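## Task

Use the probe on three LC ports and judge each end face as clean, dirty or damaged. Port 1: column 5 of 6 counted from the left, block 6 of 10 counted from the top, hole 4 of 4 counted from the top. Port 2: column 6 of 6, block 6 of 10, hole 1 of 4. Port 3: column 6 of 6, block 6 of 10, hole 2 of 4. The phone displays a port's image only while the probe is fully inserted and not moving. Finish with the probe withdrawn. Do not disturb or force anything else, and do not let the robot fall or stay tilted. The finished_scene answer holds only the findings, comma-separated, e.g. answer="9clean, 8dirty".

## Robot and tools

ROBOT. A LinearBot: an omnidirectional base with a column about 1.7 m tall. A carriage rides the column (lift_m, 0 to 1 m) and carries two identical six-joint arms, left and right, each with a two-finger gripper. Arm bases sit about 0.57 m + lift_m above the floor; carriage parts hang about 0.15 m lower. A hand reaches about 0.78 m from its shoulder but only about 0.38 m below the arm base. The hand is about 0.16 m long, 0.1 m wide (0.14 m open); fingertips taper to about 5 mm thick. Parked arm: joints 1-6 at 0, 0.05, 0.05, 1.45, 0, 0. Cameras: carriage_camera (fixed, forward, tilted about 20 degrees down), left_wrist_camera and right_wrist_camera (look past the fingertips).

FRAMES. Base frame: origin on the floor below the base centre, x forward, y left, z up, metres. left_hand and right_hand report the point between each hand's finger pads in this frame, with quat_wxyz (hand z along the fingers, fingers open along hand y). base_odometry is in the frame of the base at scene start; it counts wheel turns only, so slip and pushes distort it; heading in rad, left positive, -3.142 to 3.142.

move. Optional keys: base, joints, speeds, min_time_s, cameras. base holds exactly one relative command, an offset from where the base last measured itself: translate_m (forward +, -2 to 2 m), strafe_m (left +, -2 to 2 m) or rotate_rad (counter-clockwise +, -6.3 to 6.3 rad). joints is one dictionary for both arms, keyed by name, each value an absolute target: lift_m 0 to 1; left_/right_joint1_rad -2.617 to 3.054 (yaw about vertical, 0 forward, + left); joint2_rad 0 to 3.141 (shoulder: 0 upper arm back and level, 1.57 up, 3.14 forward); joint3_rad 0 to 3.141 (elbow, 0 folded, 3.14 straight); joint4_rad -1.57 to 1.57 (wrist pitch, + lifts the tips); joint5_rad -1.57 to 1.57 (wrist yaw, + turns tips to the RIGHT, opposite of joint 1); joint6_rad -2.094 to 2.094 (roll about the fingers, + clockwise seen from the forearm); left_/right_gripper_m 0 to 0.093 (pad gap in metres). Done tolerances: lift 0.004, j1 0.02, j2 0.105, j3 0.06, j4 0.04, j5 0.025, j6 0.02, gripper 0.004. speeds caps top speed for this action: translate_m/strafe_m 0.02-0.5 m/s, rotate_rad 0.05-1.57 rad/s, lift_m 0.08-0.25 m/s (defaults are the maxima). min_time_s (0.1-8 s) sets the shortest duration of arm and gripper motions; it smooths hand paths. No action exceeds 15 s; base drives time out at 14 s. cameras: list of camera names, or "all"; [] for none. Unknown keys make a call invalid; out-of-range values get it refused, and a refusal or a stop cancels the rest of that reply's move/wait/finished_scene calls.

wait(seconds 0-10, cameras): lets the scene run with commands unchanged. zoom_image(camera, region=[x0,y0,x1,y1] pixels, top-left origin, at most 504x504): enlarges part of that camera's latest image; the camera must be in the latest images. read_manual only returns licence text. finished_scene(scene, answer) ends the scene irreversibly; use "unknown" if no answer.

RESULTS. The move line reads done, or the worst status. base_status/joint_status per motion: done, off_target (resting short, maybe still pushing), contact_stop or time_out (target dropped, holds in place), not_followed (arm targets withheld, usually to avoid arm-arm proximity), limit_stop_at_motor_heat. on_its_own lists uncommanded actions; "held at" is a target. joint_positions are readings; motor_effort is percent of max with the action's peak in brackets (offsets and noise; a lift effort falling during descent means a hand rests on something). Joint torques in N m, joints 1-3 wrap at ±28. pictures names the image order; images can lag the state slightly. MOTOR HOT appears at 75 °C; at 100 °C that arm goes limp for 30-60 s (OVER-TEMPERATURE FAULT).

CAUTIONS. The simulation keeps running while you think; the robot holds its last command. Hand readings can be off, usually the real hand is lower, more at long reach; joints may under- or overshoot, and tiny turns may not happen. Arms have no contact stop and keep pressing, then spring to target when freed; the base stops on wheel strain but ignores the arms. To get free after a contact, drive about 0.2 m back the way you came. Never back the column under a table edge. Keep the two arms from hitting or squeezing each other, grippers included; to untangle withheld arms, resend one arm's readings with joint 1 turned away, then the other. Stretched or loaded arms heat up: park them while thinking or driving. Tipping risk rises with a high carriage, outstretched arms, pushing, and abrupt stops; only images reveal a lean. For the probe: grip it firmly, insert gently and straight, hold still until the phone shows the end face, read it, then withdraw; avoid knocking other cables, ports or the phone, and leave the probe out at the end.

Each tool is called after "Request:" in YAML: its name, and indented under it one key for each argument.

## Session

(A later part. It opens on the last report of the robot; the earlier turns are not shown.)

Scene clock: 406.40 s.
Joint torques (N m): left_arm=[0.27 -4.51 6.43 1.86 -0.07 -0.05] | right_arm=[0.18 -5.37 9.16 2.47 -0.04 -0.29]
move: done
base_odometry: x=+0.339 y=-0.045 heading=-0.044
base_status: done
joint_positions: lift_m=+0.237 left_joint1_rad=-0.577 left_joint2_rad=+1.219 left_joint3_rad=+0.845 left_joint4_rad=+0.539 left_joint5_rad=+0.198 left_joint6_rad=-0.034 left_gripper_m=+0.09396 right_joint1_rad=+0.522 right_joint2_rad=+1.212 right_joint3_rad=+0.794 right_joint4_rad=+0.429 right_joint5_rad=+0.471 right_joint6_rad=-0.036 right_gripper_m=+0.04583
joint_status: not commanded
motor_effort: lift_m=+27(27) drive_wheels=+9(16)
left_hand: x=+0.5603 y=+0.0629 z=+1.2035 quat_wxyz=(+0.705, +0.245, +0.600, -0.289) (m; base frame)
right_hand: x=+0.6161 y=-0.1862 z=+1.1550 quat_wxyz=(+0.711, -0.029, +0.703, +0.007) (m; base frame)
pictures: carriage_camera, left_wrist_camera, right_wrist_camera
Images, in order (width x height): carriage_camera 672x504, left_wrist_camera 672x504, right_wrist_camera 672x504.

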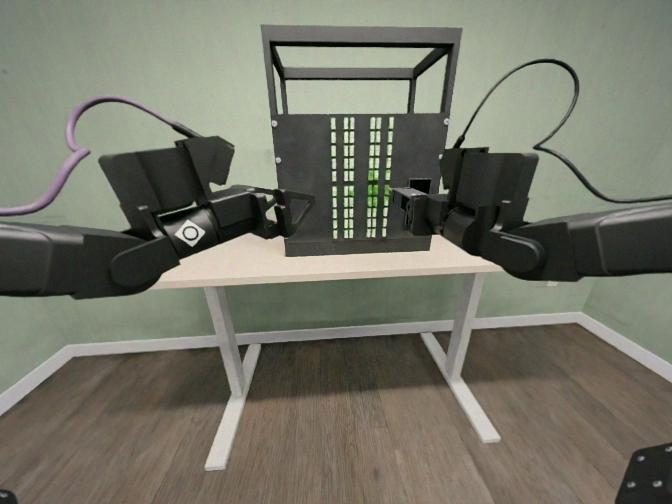

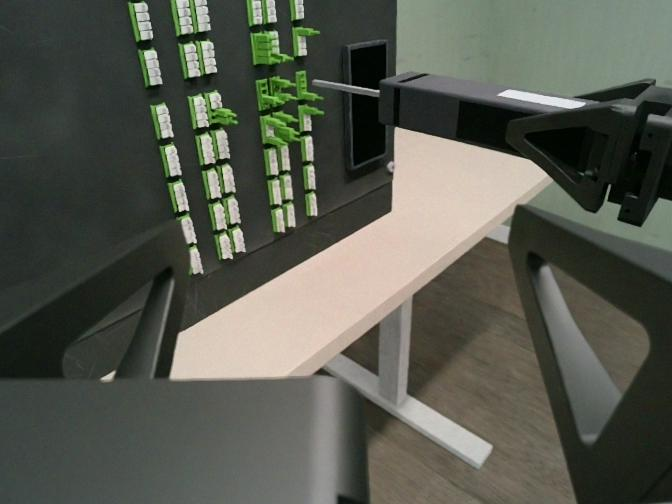

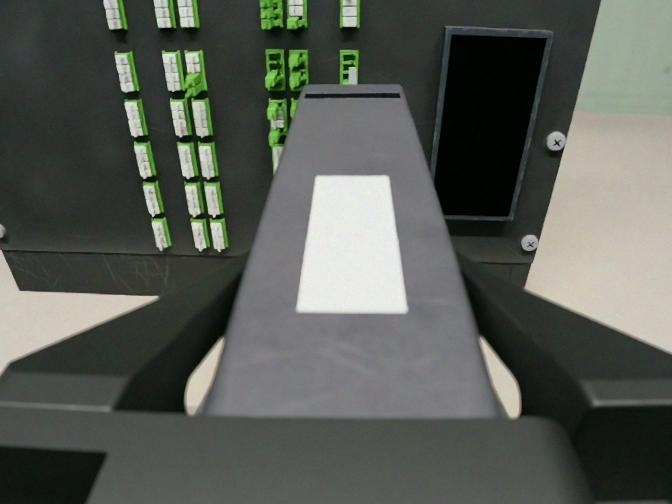

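Request:
move:
  base: {"rotate_rad": 0.0045}
  speeds: {"rotate_rad": 0.05, "lift_m": 0.08}
  joints: {"lift_m": 0.2345}
  cameras: ["right_wrist_camera", "left_wrist_camera"]

Request:
zoom_image:
  camera: "right_wrist_camera"
  region: [308, 20, 398, 95]

Request:
zoom_image:
  camera: "left_wrist_camera"
  region: [270, 50, 400, 130]

Scene clock: 434.50 s.
Joint torques (N m): left_arm=[0.27 -4.62 6.65 1.83 -0.1 -0.07] | right_arm=[0.42 -5.12 9.09 2.46 -0.01 -0.29]
move: done
base_odometry: x=+0.339 y=-0.045 heading=-0.041
base_status: done
joint_positions: lift_m=+0.235 left_joint1_rad=-0.577 left_joint2_rad=+1.219 left_joint3_rad=+0.845 left_joint4_rad=+0.538 left_joint5_rad=+0.198 left_joint6_rad=-0.034 left_gripper_m=+0.09396 right_joint1_rad=+0.522 right_joint2_rad=+1.212 right_joint3_rad=+0.794 right_joint4_rad=+0.427 right_joint5_rad=+0.470 right_joint6_rad=-0.036 right_gripper_m=+0.04583
joint_status: all done
motor_effort: lift_m=+26(27) drive_wheels=-10(14)
left_hand: x=+0.5603 y=+0.0629 z=+1.2009 quat_wxyz=(+0.705, +0.245, +0.600, -0.289) (m; base frame)
right_hand: x=+0.6160 y=-0.1860 z=+1.1521 quat_wxyz=(+0.710, -0.029, +0.704, +0.007) (m; base frame)
pictures: left_wrist_camera, right_wrist_camera
Images, in order (width x height): left_wrist_camera 672x504, right_wrist_camera 672x504.

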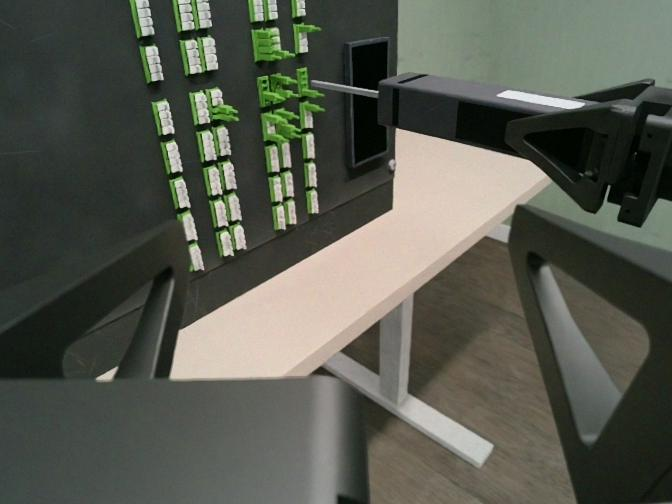

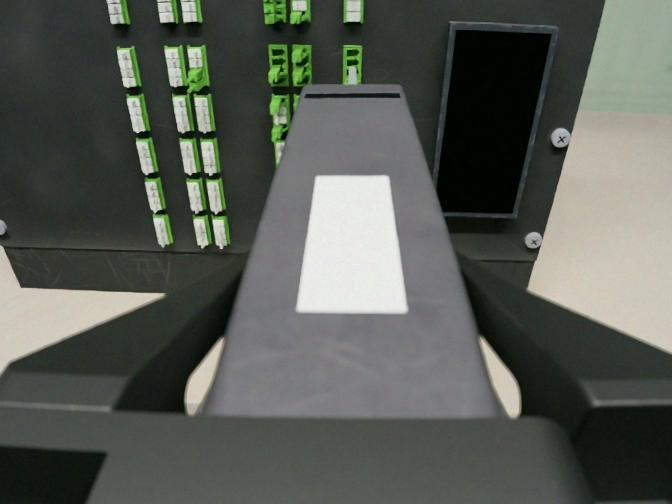

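Scaled by 5.600 from the camera's 672x504 image, which has a finer 960x720 frame.

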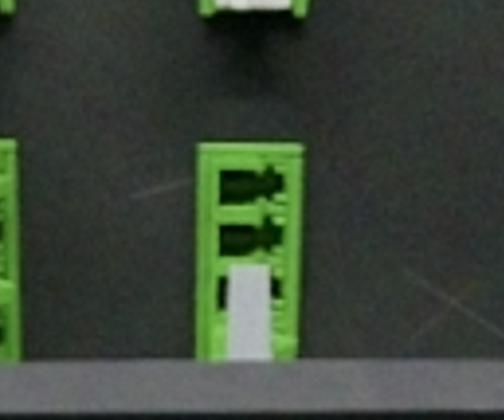

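Scaled by 3.877 from the camera's 672x504 image, which has a finer 960x720 frame.

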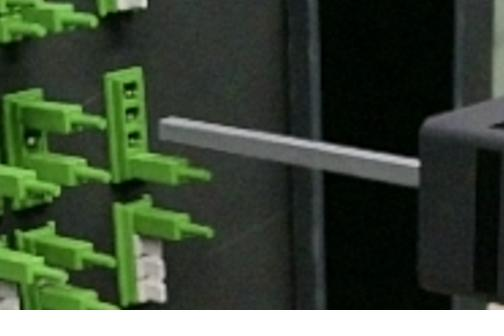

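Request:
move:
  base: {"translate_m": 0.01}
  speeds: {"translate_m": 0.03}
  cameras: ["right_wrist_camera", "left_wrist_camera"]

Request:
zoom_image:
  camera: "right_wrist_camera"
  region: [323, 30, 383, 90]

Request:
zoom_image:
  camera: "left_wrist_camera"
  region: [270, 50, 400, 130]

Scene clock: 449.77 s.
Joint torques (N m): left_arm=[0.1 -4.7 6.34 1.83 -0.07 -0.08] | right_arm=[0.23 -5.09 9.01 2.51 0.04 -0.34]
move: done
base_odometry: x=+0.349 y=-0.045 heading=-0.042
base_status: done
joint_positions: lift_m=+0.235 left_joint1_rad=-0.577 left_joint2_rad=+1.219 left_joint3_rad=+0.845 left_joint4_rad=+0.539 left_joint5_rad=+0.198 left_joint6_rad=-0.034 left_gripper_m=+0.09396 right_joint1_rad=+0.522 right_joint2_rad=+1.212 right_joint3_rad=+0.794 right_joint4_rad=+0.428 right_joint5_rad=+0.471 right_joint6_rad=-0.036 right_gripper_m=+0.04583
joint_status: not commanded
motor_effort: lift_m=+26(26) drive_wheels=-6(19)
left_hand: x=+0.5603 y=+0.0630 z=+1.2010 quat_wxyz=(+0.705, +0.245, +0.600, -0.289) (m; base frame)
right_hand: x=+0.6160 y=-0.1862 z=+1.1524 quat_wxyz=(+0.710, -0.029, +0.703, +0.007) (m; base frame)
pictures: left_wrist_camera, right_wrist_camera
Images, in order (width x height): left_wrist_camera 672x504, right_wrist_camera 672x504.

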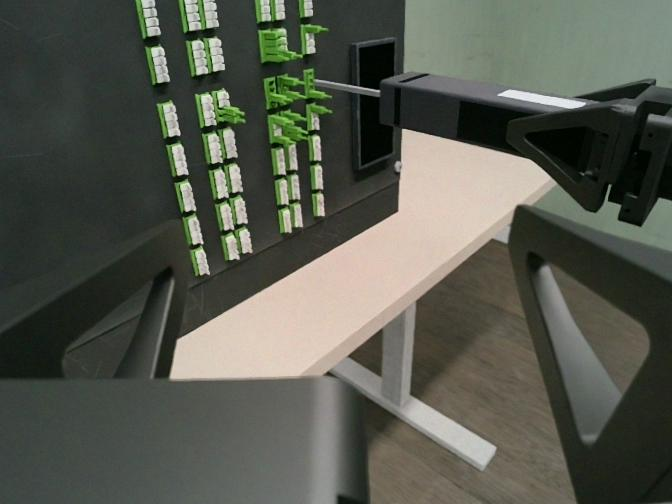

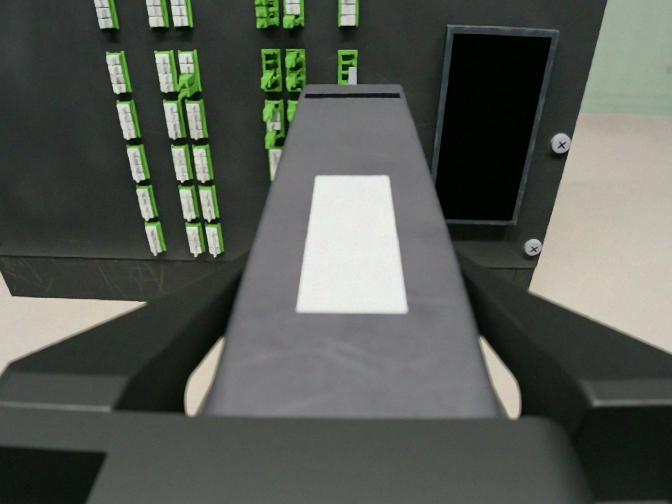

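Scaled by 8.400 from the camera's 672x504 image, which has a finer 960x720 frame.

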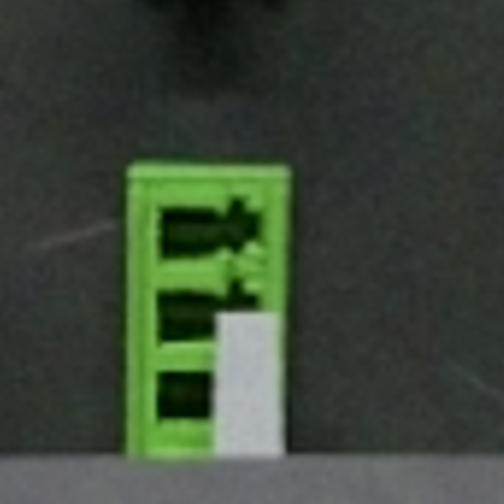

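Scaled by 3.877 from the camera's 672x504 image, which has a finer 960x720 frame.

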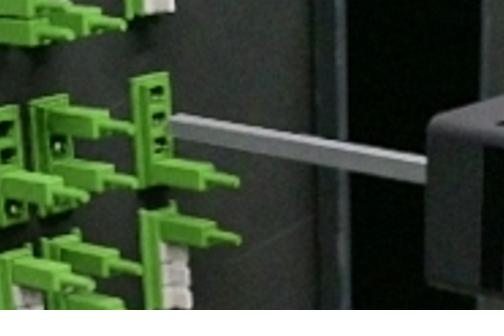

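Request:
move:
  joints: {"right_joint1_rad": 0.529}
  min_time_s: 1
  cameras: ["right_wrist_camera", "left_wrist_camera"]

Request:
zoom_image:
  camera: "right_wrist_camera"
  region: [323, 30, 383, 90]

Request:
zoom_image:
  camera: "left_wrist_camera"
  region: [285, 50, 355, 110]

Scene clock: 469.47 s.
Joint torques (N m): left_arm=[0.18 -4.63 6.45 1.84 -0.05 -0.09] | right_arm=[0.75 -5.2 9.25 2.5 -0.02 -0.32]
move: done
base_odometry: x=+0.349 y=-0.045 heading=-0.042
base_status: not commanded
joint_positions: lift_m=+0.235 left_joint1_rad=-0.577 left_joint2_rad=+1.219 left_joint3_rad=+0.845 left_joint4_rad=+0.539 left_joint5_rad=+0.198 left_joint6_rad=-0.034 left_gripper_m=+0.09396 right_joint1_rad=+0.522 right_joint2_rad=+1.212 right_joint3_rad=+0.794 right_joint4_rad=+0.428 right_joint5_rad=+0.471 right_joint6_rad=-0.036 right_gripper_m=+0.04583
joint_status: all done
motor_effort: lift_m=+26(26) drive_wheels=+9(9)
left_hand: x=+0.5603 y=+0.0630 z=+1.2010 quat_wxyz=(+0.705, +0.245, +0.600, -0.289) (m; base frame)
right_hand: x=+0.6160 y=-0.1862 z=+1.1524 quat_wxyz=(+0.710, -0.029, +0.703, +0.007) (m; base frame)
pictures: left_wrist_camera, right_wrist_camera
Images, in order (width x height): left_wrist_camera 672x504, right_wrist_camera 672x504.

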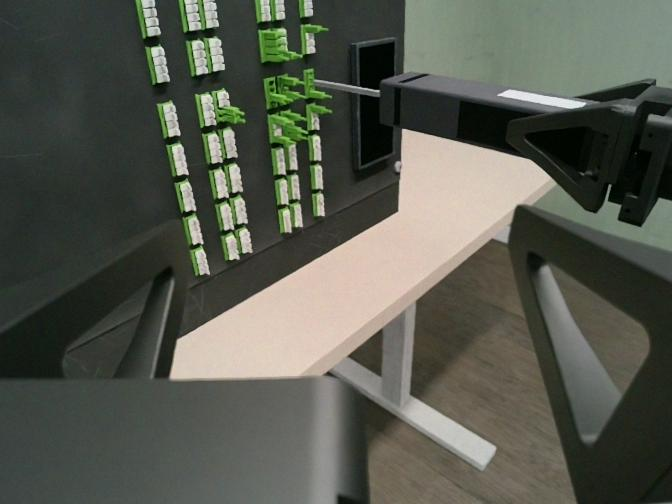

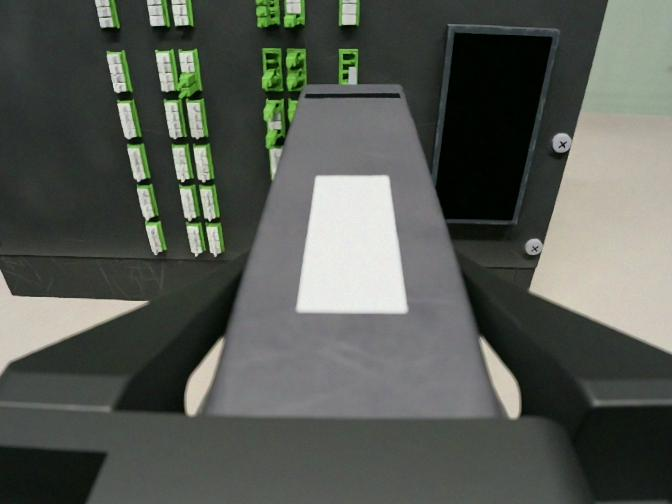

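Scaled by 8.400 from the camera's 672x504 image, which has a finer 960x720 frame.

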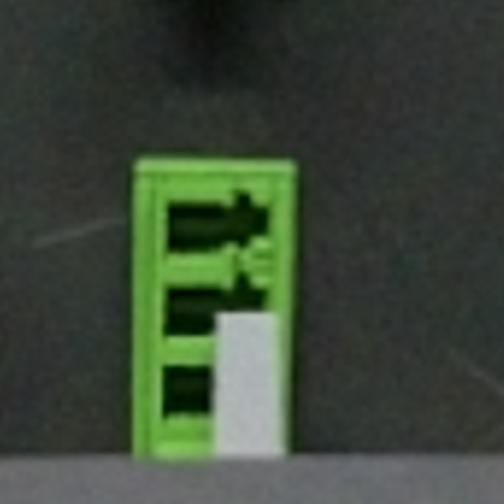

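Scaled by 7.200 from the camera's 672x504 image, which has a finer 960x720 frame.

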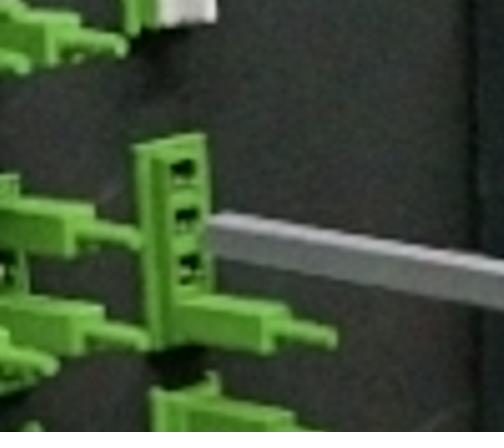

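Request:
move:
  joints: {"right_joint1_rad": 0.542}
  min_time_s: 2
  cameras: ["right_wrist_camera"]

Request:
zoom_image:
  camera: "right_wrist_camera"
  region: [323, 30, 383, 90]

Scene clock: 482.33 s.
Joint torques (N m): left_arm=[0.17 -4.55 6.41 1.84 -0.06 -0.09] | right_arm=[0.9 -5.19 9.05 2.49 0.04 -0.32]
move: done
base_odometry: x=+0.349 y=-0.045 heading=-0.042
base_status: not commanded
joint_positions: lift_m=+0.235 left_joint1_rad=-0.577 left_joint2_rad=+1.219 left_joint3_rad=+0.845 left_joint4_rad=+0.539 left_joint5_rad=+0.198 left_joint6_rad=-0.034 left_gripper_m=+0.09396 right_joint1_rad=+0.534 right_joint2_rad=+1.212 right_joint3_rad=+0.794 right_joint4_rad=+0.428 right_joint5_rad=+0.471 right_joint6_rad=-0.036 right_gripper_m=+0.04583
joint_status: all done
motor_effort: lift_m=+26(26) drive_wheels=+9(9)
left_hand: x=+0.5603 y=+0.0630 z=+1.2010 quat_wxyz=(+0.705, +0.245, +0.600, -0.289) (m; base frame)
right_hand: x=+0.6144 y=-0.1814 z=+1.1524 quat_wxyz=(+0.710, -0.033, +0.703, +0.011) (m; base frame)
pictures: right_wrist_camera
Images, in order (width x height): right_wrist_camera 672x504.

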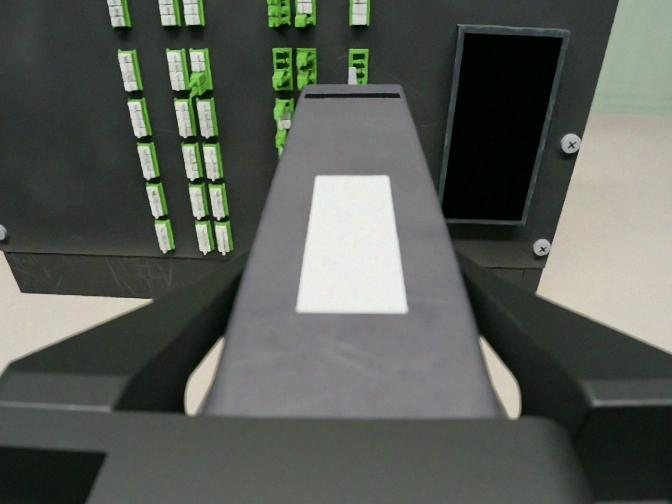

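Scaled by 8.400 from the camera's 672x504 image, which has a finer 960x720 frame.

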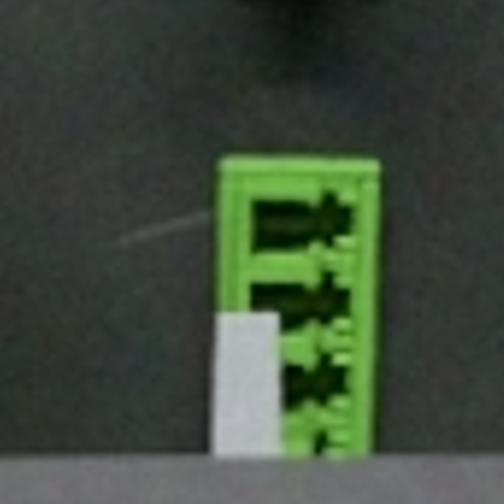

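Request:
move:
  joints: {"right_joint1_rad": 0.521}
  min_time_s: 2
  cameras: ["right_wrist_camera"]

Request:
zoom_image:
  camera: "right_wrist_camera"
  region: [323, 30, 383, 90]

Scene clock: 492.70 s.
Joint torques (N m): left_arm=[0.2 -4.6 6.38 1.85 -0.09 -0.1] | right_arm=[-0.34 -5.04 9.16 2.52 -0.02 -0.32]
move: done
base_odometry: x=+0.349 y=-0.045 heading=-0.042
base_status: not commanded
joint_positions: lift_m=+0.235 left_joint1_rad=-0.577 left_joint2_rad=+1.219 left_joint3_rad=+0.845 left_joint4_rad=+0.539 left_joint5_rad=+0.198 left_joint6_rad=-0.034 left_gripper_m=+0.09396 right_joint1_rad=+0.529 right_joint2_rad=+1.212 right_joint3_rad=+0.794 right_joint4_rad=+0.428 right_joint5_rad=+0.471 right_joint6_rad=-0.036 right_gripper_m=+0.04583
joint_status: all done
motor_effort: lift_m=+26(26) drive_wheels=+9(9)
left_hand: x=+0.5603 y=+0.0630 z=+1.2010 quat_wxyz=(+0.705, +0.245, +0.600, -0.289) (m; base frame)
right_hand: x=+0.6151 y=-0.1835 z=+1.1524 quat_wxyz=(+0.710, -0.031, +0.703, +0.010) (m; base frame)
pictures: right_wrist_camera
Images, in order (width x height): right_wrist_camera 672x504.

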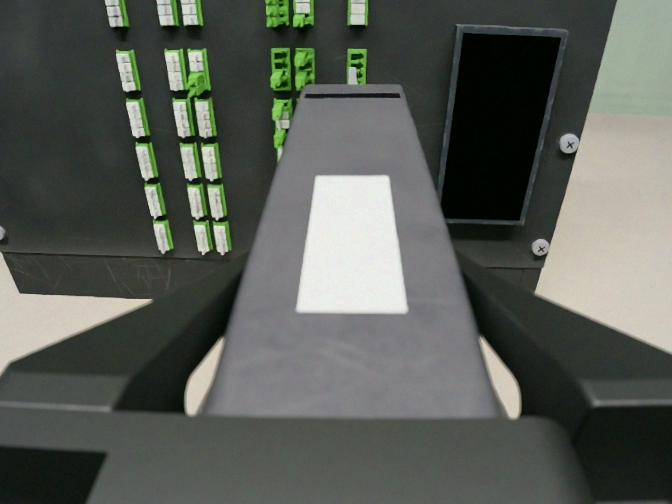

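Scaled by 8.400 from the camera's 672x504 image, which has a finer 960x720 frame.

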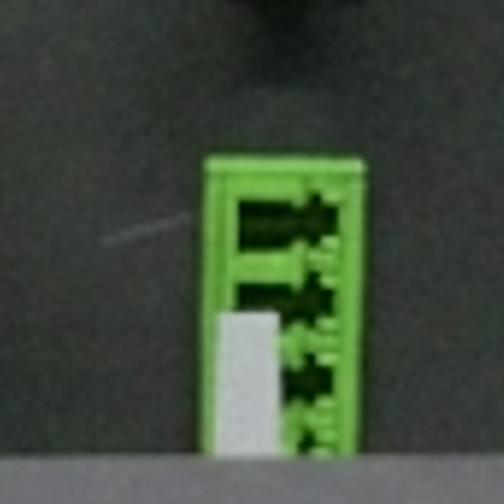

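Request:
move:
  joints: {"right_joint1_rad": 0.5175}
  min_time_s: 2
  cameras: ["right_wrist_camera"]

Request:
zoom_image:
  camera: "right_wrist_camera"
  region: [323, 30, 383, 90]

Scene clock: 502.33 s.
Joint torques (N m): left_arm=[0.18 -4.52 6.39 1.85 -0.08 -0.07] | right_arm=[-0.4 -5.07 9.11 2.44 -0.04 -0.33]
move: done
base_odometry: x=+0.349 y=-0.045 heading=-0.042
base_status: not commanded
joint_positions: lift_m=+0.235 left_joint1_rad=-0.577 left_joint2_rad=+1.219 left_joint3_rad=+0.845 left_joint4_rad=+0.539 left_joint5_rad=+0.198 left_joint6_rad=-0.034 left_gripper_m=+0.09396 right_joint1_rad=+0.525 right_joint2_rad=+1.212 right_joint3_rad=+0.794 right_joint4_rad=+0.428 right_joint5_rad=+0.471 right_joint6_rad=-0.036 right_gripper_m=+0.04583
joint_status: all done
motor_effort: lift_m=+26(26) drive_wheels=+9(9)
left_hand: x=+0.5603 y=+0.0630 z=+1.2010 quat_wxyz=(+0.705, +0.245, +0.600, -0.289) (m; base frame)
right_hand: x=+0.6156 y=-0.1850 z=+1.1524 quat_wxyz=(+0.710, -0.030, +0.703, +0.008) (m; base frame)
pictures: right_wrist_camera
Images, in order (width x height): right_wrist_camera 672x504.

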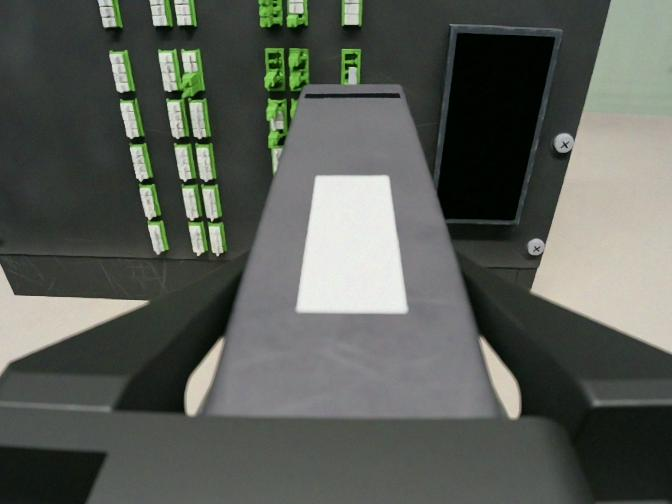

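Scaled by 8.400 from the camera's 672x504 image, which has a finer 960x720 frame.

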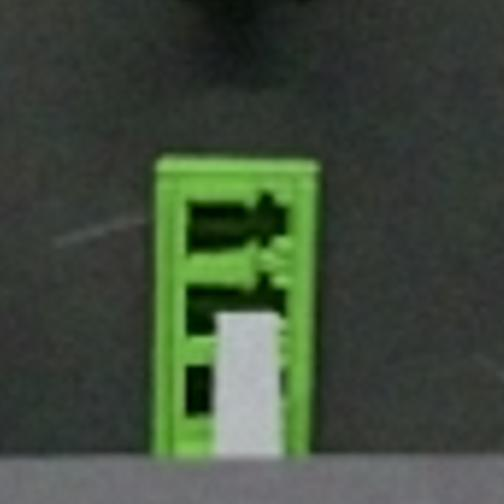

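Request:
move:
  joints: {"right_joint1_rad": 0.535}
  min_time_s: 1
  cameras: []

Request:
move:
  joints: {"right_joint1_rad": 0.5196}
  min_time_s: 2
  cameras: ["right_wrist_camera", "left_wrist_camera"]

Request:
zoom_image:
  camera: "right_wrist_camera"
  region: [323, 30, 383, 90]

Request:
zoom_image:
  camera: "left_wrist_camera"
  region: [285, 50, 355, 110]

Scene clock: 527.97 s.
Joint torques (N m): left_arm=[0.17 -4.55 6.48 1.85 -0.03 -0.08] | right_arm=[1.13 -5.01 9.06 2.49 0.03 -0.33]
move: done
base_odometry: x=+0.349 y=-0.045 heading=-0.042
base_status: not commanded
joint_positions: lift_m=+0.235 left_joint1_rad=-0.577 left_joint2_rad=+1.219 left_joint3_rad=+0.845 left_joint4_rad=+0.539 left_joint5_rad=+0.198 left_joint6_rad=-0.034 left_gripper_m=+0.09396 right_joint1_rad=+0.525 right_joint2_rad=+1.212 right_joint3_rad=+0.794 right_joint4_rad=+0.428 right_joint5_rad=+0.471 right_joint6_rad=-0.036 right_gripper_m=+0.04583
joint_status: all done
motor_effort: lift_m=+26(26) drive_wheels=+9(9)
left_hand: x=+0.5603 y=+0.0630 z=+1.2010 quat_wxyz=(+0.705, +0.245, +0.600, -0.289) (m; base frame)
right_hand: x=+0.6156 y=-0.1850 z=+1.1524 quat_wxyz=(+0.710, -0.030, +0.703, +0.008) (m; base frame)
pictures: none
No camera images: "cameras" was empty.

Scene clock: 530.27 s.
Joint torques (N m): left_arm=[0.31 -4.57 6.54 1.86 -0.06 -0.06] | right_arm=[-0.31 -5.3 9.18 2.5 0.02 -0.31]
move: done
base_odometry: x=+0.349 y=-0.045 heading=-0.042
base_status: not commanded
joint_positions: lift_m=+0.235 left_joint1_rad=-0.577 left_joint2_rad=+1.219 left_joint3_rad=+0.845 left_joint4_rad=+0.539 left_joint5_rad=+0.198 left_joint6_rad=-0.034 left_gripper_m=+0.09396 right_joint1_rad=+0.525 right_joint2_rad=+1.212 right_joint3_rad=+0.794 right_joint4_rad=+0.428 right_joint5_rad=+0.471 right_joint6_rad=-0.036 right_gripper_m=+0.04583
joint_status: all done
motor_effort: lift_m=+26(26) drive_wheels=+9(9)
left_hand: x=+0.5603 y=+0.0630 z=+1.2010 quat_wxyz=(+0.705, +0.245, +0.600, -0.289) (m; base frame)
right_hand: x=+0.6156 y=-0.1850 z=+1.1524 quat_wxyz=(+0.710, -0.030, +0.703, +0.008) (m; base frame)
pictures: left_wrist_camera, right_wrist_camera
Images, in order (width x height): left_wrist_camera 672x504, right_wrist_camera 672x504.

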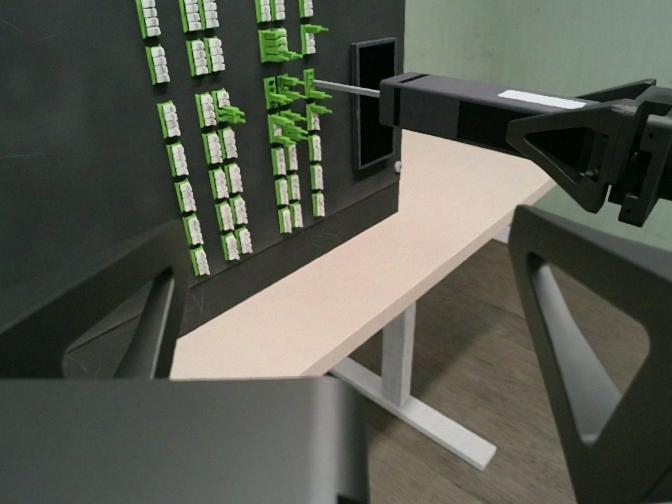

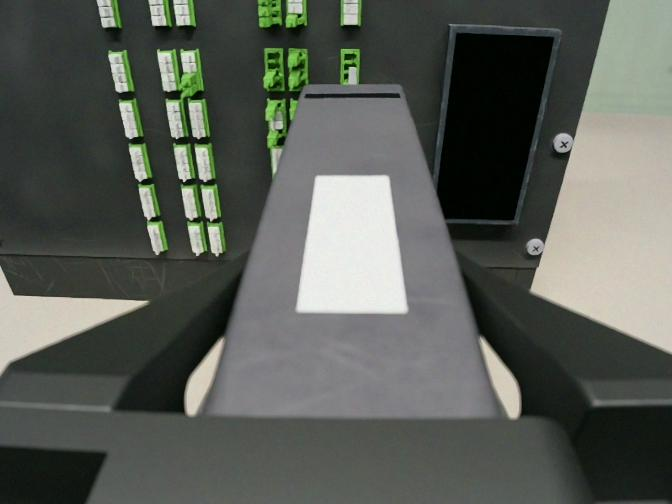

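Scaled by 8.400 from the camera's 672x504 image, which has a finer 960x720 frame.

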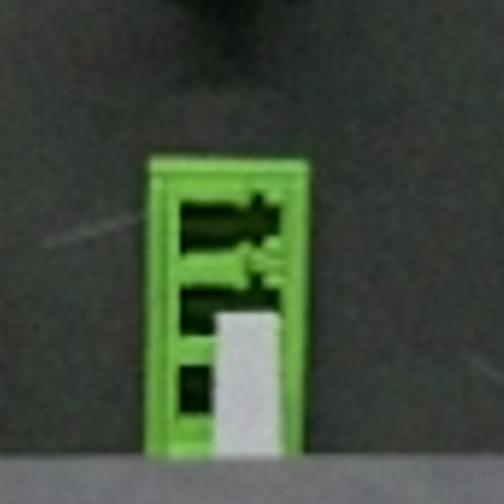

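Scaled by 7.200 from the camera's 672x504 image, which has a finer 960x720 frame.

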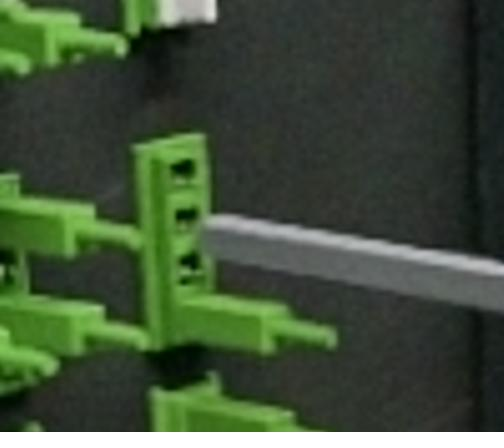

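Request:
move:
  joints: {"right_joint1_rad": 0.538}
  min_time_s: 2
  cameras: []

Request:
wait:
  seconds: 1
  cameras: ["right_wrist_camera"]

Request:
zoom_image:
  camera: "right_wrist_camera"
  region: [323, 30, 383, 90]

Scene clock: 542.13 s.
Joint torques (N m): left_arm=[0.16 -4.57 6.39 1.84 -0.06 -0.08] | right_arm=[0.81 -5.09 9.28 2.47 0.03 -0.28]
move: done
base_odometry: x=+0.349 y=-0.045 heading=-0.042
base_status: not commanded
joint_positions: lift_m=+0.235 left_joint1_rad=-0.577 left_joint2_rad=+1.219 left_joint3_rad=+0.845 left_joint4_rad=+0.539 left_joint5_rad=+0.198 left_joint6_rad=-0.034 left_gripper_m=+0.09396 right_joint1_rad=+0.531 right_joint2_rad=+1.212 right_joint3_rad=+0.794 right_joint4_rad=+0.428 right_joint5_rad=+0.471 right_joint6_rad=-0.036 right_gripper_m=+0.04583
joint_status: all done
motor_effort: lift_m=+26(26) drive_wheels=+9(9)
left_hand: x=+0.5603 y=+0.0630 z=+1.2010 quat_wxyz=(+0.705, +0.245, +0.600, -0.289) (m; base frame)
right_hand: x=+0.6148 y=-0.1828 z=+1.1524 quat_wxyz=(+0.710, -0.032, +0.703, +0.010) (m; base frame)
pictures: none
No camera images: "cameras" was empty.

Scene clock: 543.13 s.
Joint torques (N m): left_arm=[0.28 -4.56 6.45 1.82 -0.06 -0.01] | right_arm=[1.02 -5.08 9.16 2.46 0.01 -0.29]
base_odometry: x=+0.349 y=-0.045 heading=-0.042
base_status: not commanded
joint_positions: lift_m=+0.235 left_joint1_rad=-0.577 left_joint2_rad=+1.219 left_joint3_rad=+0.845 left_joint4_rad=+0.539 left_joint5_rad=+0.198 left_joint6_rad=-0.034 left_gripper_m=+0.09396 right_joint1_rad=+0.531 right_joint2_rad=+1.212 right_joint3_rad=+0.794 right_joint4_rad=+0.428 right_joint5_rad=+0.471 right_joint6_rad=-0.036 right_gripper_m=+0.04583
joint_status: all done
motor_effort: lift_m=+26(26) drive_wheels=+9(9)
left_hand: x=+0.5603 y=+0.0630 z=+1.2010 quat_wxyz=(+0.705, +0.245, +0.600, -0.289) (m; base frame)
right_hand: x=+0.6148 y=-0.1828 z=+1.1524 quat_wxyz=(+0.710, -0.032, +0.703, +0.010) (m; base frame)
wait: 1.00 s; at rest by 0.27 s
pictures: right_wrist_camera
Images, in order (width x height): right_wrist_camera 672x504.

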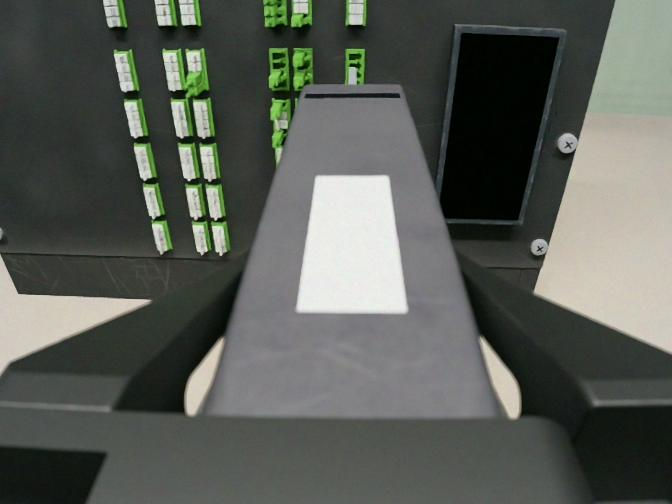

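Scaled by 8.400 from the camera's 672x504 image, which has a finer 960x720 frame.

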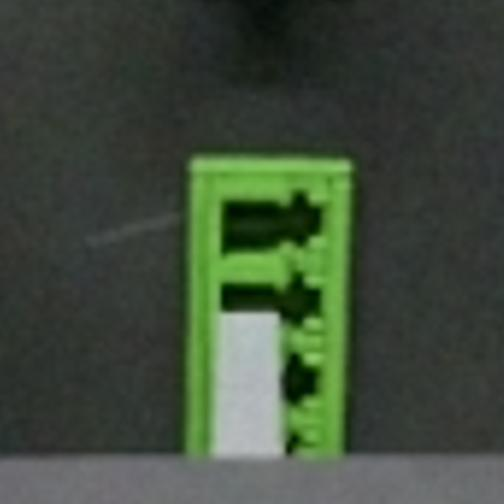

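Request:
move:
  cameras: ["left_wrist_camera"]

Request:
zoom_image:
  camera: "left_wrist_camera"
  region: [295, 60, 345, 100]

Scene clock: 548.30 s.
Joint torques (N m): left_arm=[0.24 -4.51 6.46 1.81 -0.02 -0.07] | right_arm=[0.8 -5.14 9.11 2.5 0.02 -0.32]
base_odometry: x=+0.349 y=-0.045 heading=-0.042
base_status: not commanded
joint_positions: lift_m=+0.235 left_joint1_rad=-0.577 left_joint2_rad=+1.219 left_joint3_rad=+0.845 left_joint4_rad=+0.539 left_joint5_rad=+0.198 left_joint6_rad=-0.034 left_gripper_m=+0.09396 right_joint1_rad=+0.531 right_joint2_rad=+1.212 right_joint3_rad=+0.794 right_joint4_rad=+0.428 right_joint5_rad=+0.471 right_joint6_rad=-0.036 right_gripper_m=+0.04583
joint_status: all done
motor_effort: lift_m=+26(26) drive_wheels=+9(9)
left_hand: x=+0.5603 y=+0.0630 z=+1.2010 quat_wxyz=(+0.705, +0.245, +0.600, -0.289) (m; base frame)
right_hand: x=+0.6148 y=-0.1828 z=+1.1524 quat_wxyz=(+0.710, -0.032, +0.703, +0.010) (m; base frame)
pictures: left_wrist_camera
Images, in order (width x height): left_wrist_camera 672x504.

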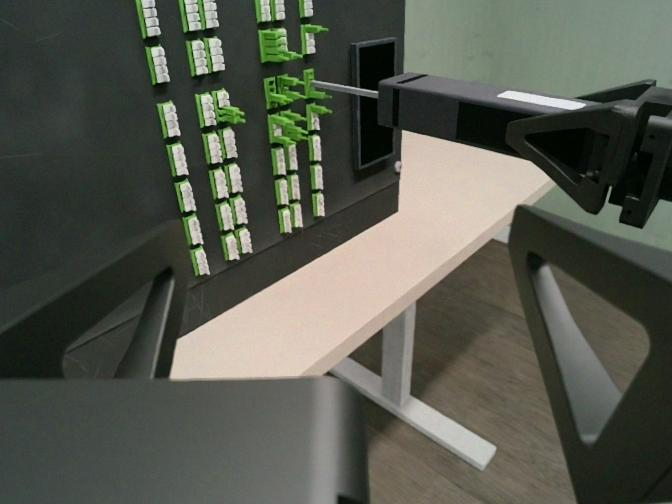

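Scaled by 10.080 from the camera's 672x504 image, which has a finer 960x720 frame.

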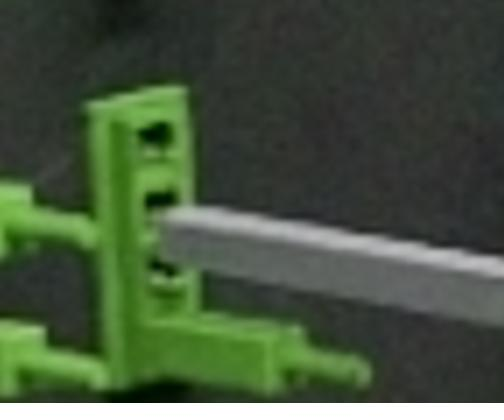

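Request:
move:
  joints: {"lift_m": 0.237}
  speeds: {"lift_m": 0.08}
  cameras: []

Request:
wait:
  seconds: 0.5
  cameras: ["right_wrist_camera", "left_wrist_camera"]

Request:
zoom_image:
  camera: "right_wrist_camera"
  region: [323, 30, 383, 90]

Request:
zoom_image:
  camera: "left_wrist_camera"
  region: [295, 60, 345, 100]

Scene clock: 565.37 s.
Joint torques (N m): left_arm=[0.14 -4.75 6.38 1.83 -0.08 -0.05] | right_arm=[0.9 -5.18 9.1 2.46 -0.04 -0.32]
move: done
base_odometry: x=+0.349 y=-0.045 heading=-0.042
base_status: not commanded
joint_positions: lift_m=+0.237 left_joint1_rad=-0.577 left_joint2_rad=+1.219 left_joint3_rad=+0.845 left_joint4_rad=+0.541 left_joint5_rad=+0.198 left_joint6_rad=-0.034 left_gripper_m=+0.09396 right_joint1_rad=+0.531 right_joint2_rad=+1.212 right_joint3_rad=+0.794 right_joint4_rad=+0.430 right_joint5_rad=+0.471 right_joint6_rad=-0.036 right_gripper_m=+0.04583
joint_status: all done
motor_effort: lift_m=+28(31) drive_wheels=+9(10)
left_hand: x=+0.5602 y=+0.0630 z=+1.2037 quat_wxyz=(+0.705, +0.245, +0.599, -0.289) (m; base frame)
right_hand: x=+0.6148 y=-0.1828 z=+1.1551 quat_wxyz=(+0.711, -0.031, +0.702, +0.011) (m; base frame)
pictures: none
No camera images: "cameras" was empty.

Scene clock: 565.87 s.
Joint torques (N m): left_arm=[0.16 -4.6 6.43 1.82 -0.06 -0.06] | right_arm=[0.77 -5.14 9.11 2.46 0.05 -0.32]
base_odometry: x=+0.349 y=-0.045 heading=-0.042
base_status: not commanded
joint_positions: lift_m=+0.237 left_joint1_rad=-0.577 left_joint2_rad=+1.219 left_joint3_rad=+0.845 left_joint4_rad=+0.541 left_joint5_rad=+0.198 left_joint6_rad=-0.034 left_gripper_m=+0.09396 right_joint1_rad=+0.531 right_joint2_rad=+1.212 right_joint3_rad=+0.794 right_joint4_rad=+0.430 right_joint5_rad=+0.471 right_joint6_rad=-0.036 right_gripper_m=+0.04583
joint_status: all done
motor_effort: lift_m=+28(31) drive_wheels=+9(10)
left_hand: x=+0.5602 y=+0.0630 z=+1.2037 quat_wxyz=(+0.705, +0.245, +0.599, -0.289) (m; base frame)
right_hand: x=+0.6148 y=-0.1828 z=+1.1551 quat_wxyz=(+0.711, -0.031, +0.702, +0.011) (m; base frame)
wait: 0.50 s; at rest by 0.27 s
pictures: left_wrist_camera, right_wrist_camera
Images, in order (width x height): left_wrist_camera 672x504, right_wrist_camera 672x504.

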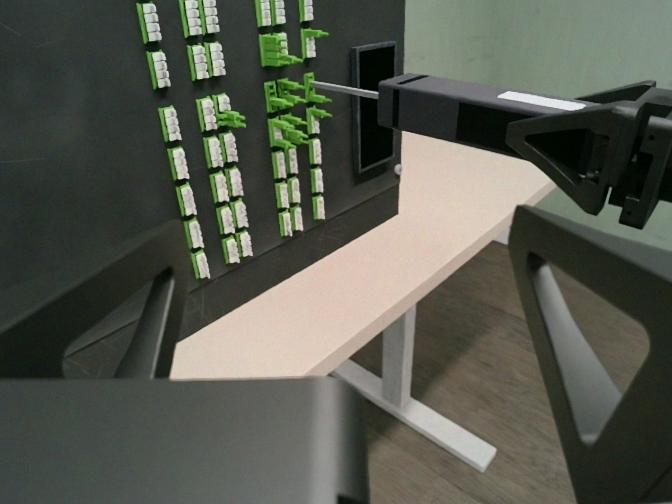

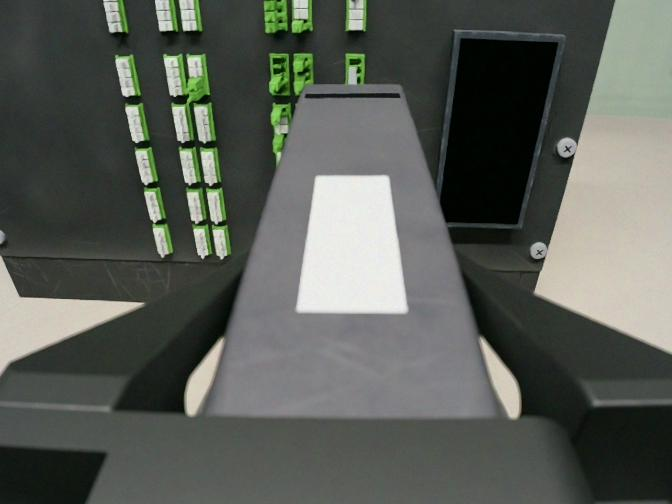

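Scaled by 8.400 from the camera's 672x504 image, which has a finer 960x720 frame.

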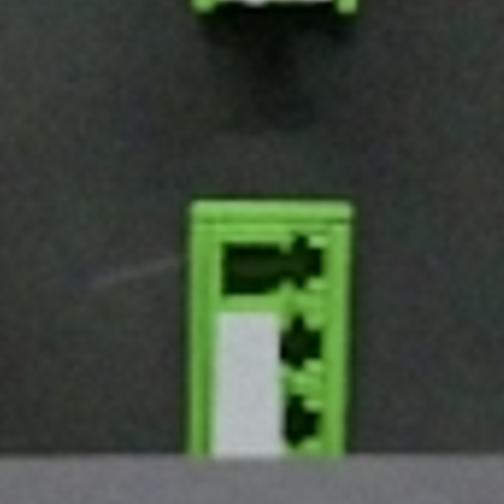

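Scaled by 10.080 from the camera's 672x504 image, which has a finer 960x720 frame.

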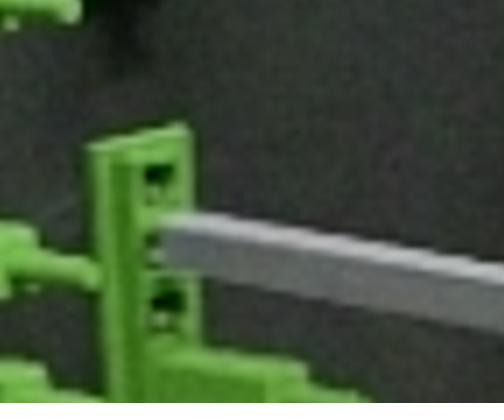

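Request:
move:
  base: {"translate_m": 0.004}
  speeds: {"translate_m": 0.02}
  cameras: []

Request:
wait:
  seconds: 0.5
  cameras: ["right_wrist_camera", "left_wrist_camera"]

Request:
zoom_image:
  camera: "right_wrist_camera"
  region: [323, 30, 383, 90]

Request:
zoom_image:
  camera: "left_wrist_camera"
  region: [295, 60, 345, 100]

Scene clock: 577.80 s.
Joint torques (N m): left_arm=[0.17 -4.71 6.49 1.81 -0.06 -0.07] | right_arm=[0.02 -5.04 9.14 2.47 -0.17 -0.29]
move: done
base_odometry: x=+0.353 y=-0.046 heading=-0.043
base_status: done
joint_positions: lift_m=+0.237 left_joint1_rad=-0.577 left_joint2_rad=+1.219 left_joint3_rad=+0.845 left_joint4_rad=+0.541 left_joint5_rad=+0.198 left_joint6_rad=-0.034 left_gripper_m=+0.09396 right_joint1_rad=+0.541 right_joint2_rad=+1.210 right_joint3_rad=+0.794 right_joint4_rad=+0.430 right_joint5_rad=+0.486 right_joint6_rad=-0.036 right_gripper_m=+0.04583
joint_status: not commanded
motor_effort: lift_m=+28(29) drive_wheels=+9(16)
left_hand: x=+0.5602 y=+0.0630 z=+1.2037 quat_wxyz=(+0.705, +0.245, +0.599, -0.289) (m; base frame)
right_hand: x=+0.6132 y=-0.1815 z=+1.1553 quat_wxyz=(+0.711, -0.030, +0.702, +0.009) (m; base frame)
pictures: none
No camera images: "cameras" was empty.

Scene clock: 578.30 s.
Joint torques (N m): left_arm=[0.16 -4.59 6.52 1.82 -0.06 -0.05] | right_arm=[0.05 -4.97 9.14 2.46 -0.14 -0.3]
base_odometry: x=+0.353 y=-0.046 heading=-0.043
base_status: done
joint_positions: lift_m=+0.237 left_joint1_rad=-0.577 left_joint2_rad=+1.219 left_joint3_rad=+0.845 left_joint4_rad=+0.541 left_joint5_rad=+0.198 left_joint6_rad=-0.034 left_gripper_m=+0.09396 right_joint1_rad=+0.541 right_joint2_rad=+1.210 right_joint3_rad=+0.794 right_joint4_rad=+0.430 right_joint5_rad=+0.486 right_joint6_rad=-0.036 right_gripper_m=+0.04583
joint_status: not commanded
motor_effort: lift_m=+28(29) drive_wheels=+9(16)
left_hand: x=+0.5602 y=+0.0630 z=+1.2037 quat_wxyz=(+0.705, +0.245, +0.599, -0.289) (m; base frame)
right_hand: x=+0.6132 y=-0.1815 z=+1.1553 quat_wxyz=(+0.711, -0.030, +0.702, +0.009) (m; base frame)
wait: 0.50 s; at rest by 0.27 s
pictures: left_wrist_camera, right_wrist_camera
Images, in order (width x height): left_wrist_camera 672x504, right_wrist_camera 672x504.

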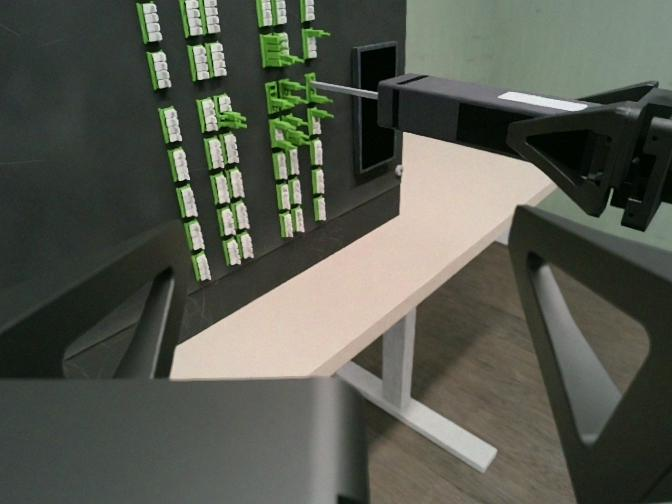

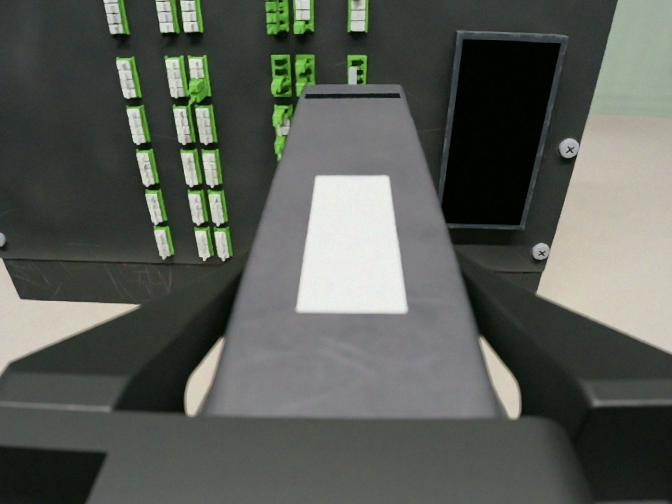

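Scaled by 8.400 from the camera's 672x504 image, which has a finer 960x720 frame.

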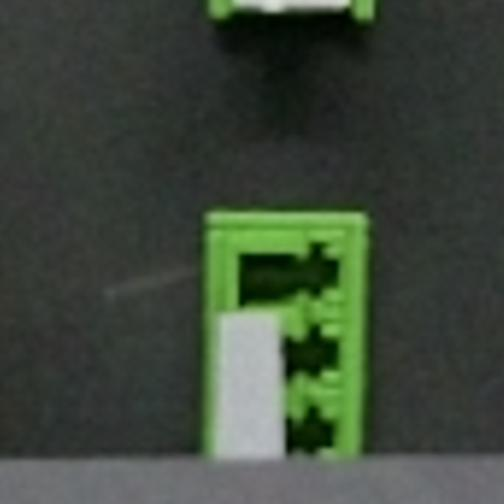

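Scaled by 10.080 from the camera's 672x504 image, which has a finer 960x720 frame.

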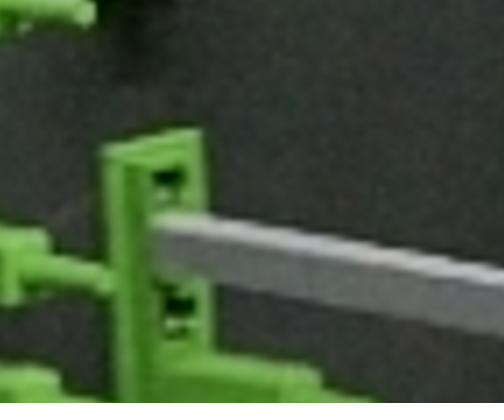

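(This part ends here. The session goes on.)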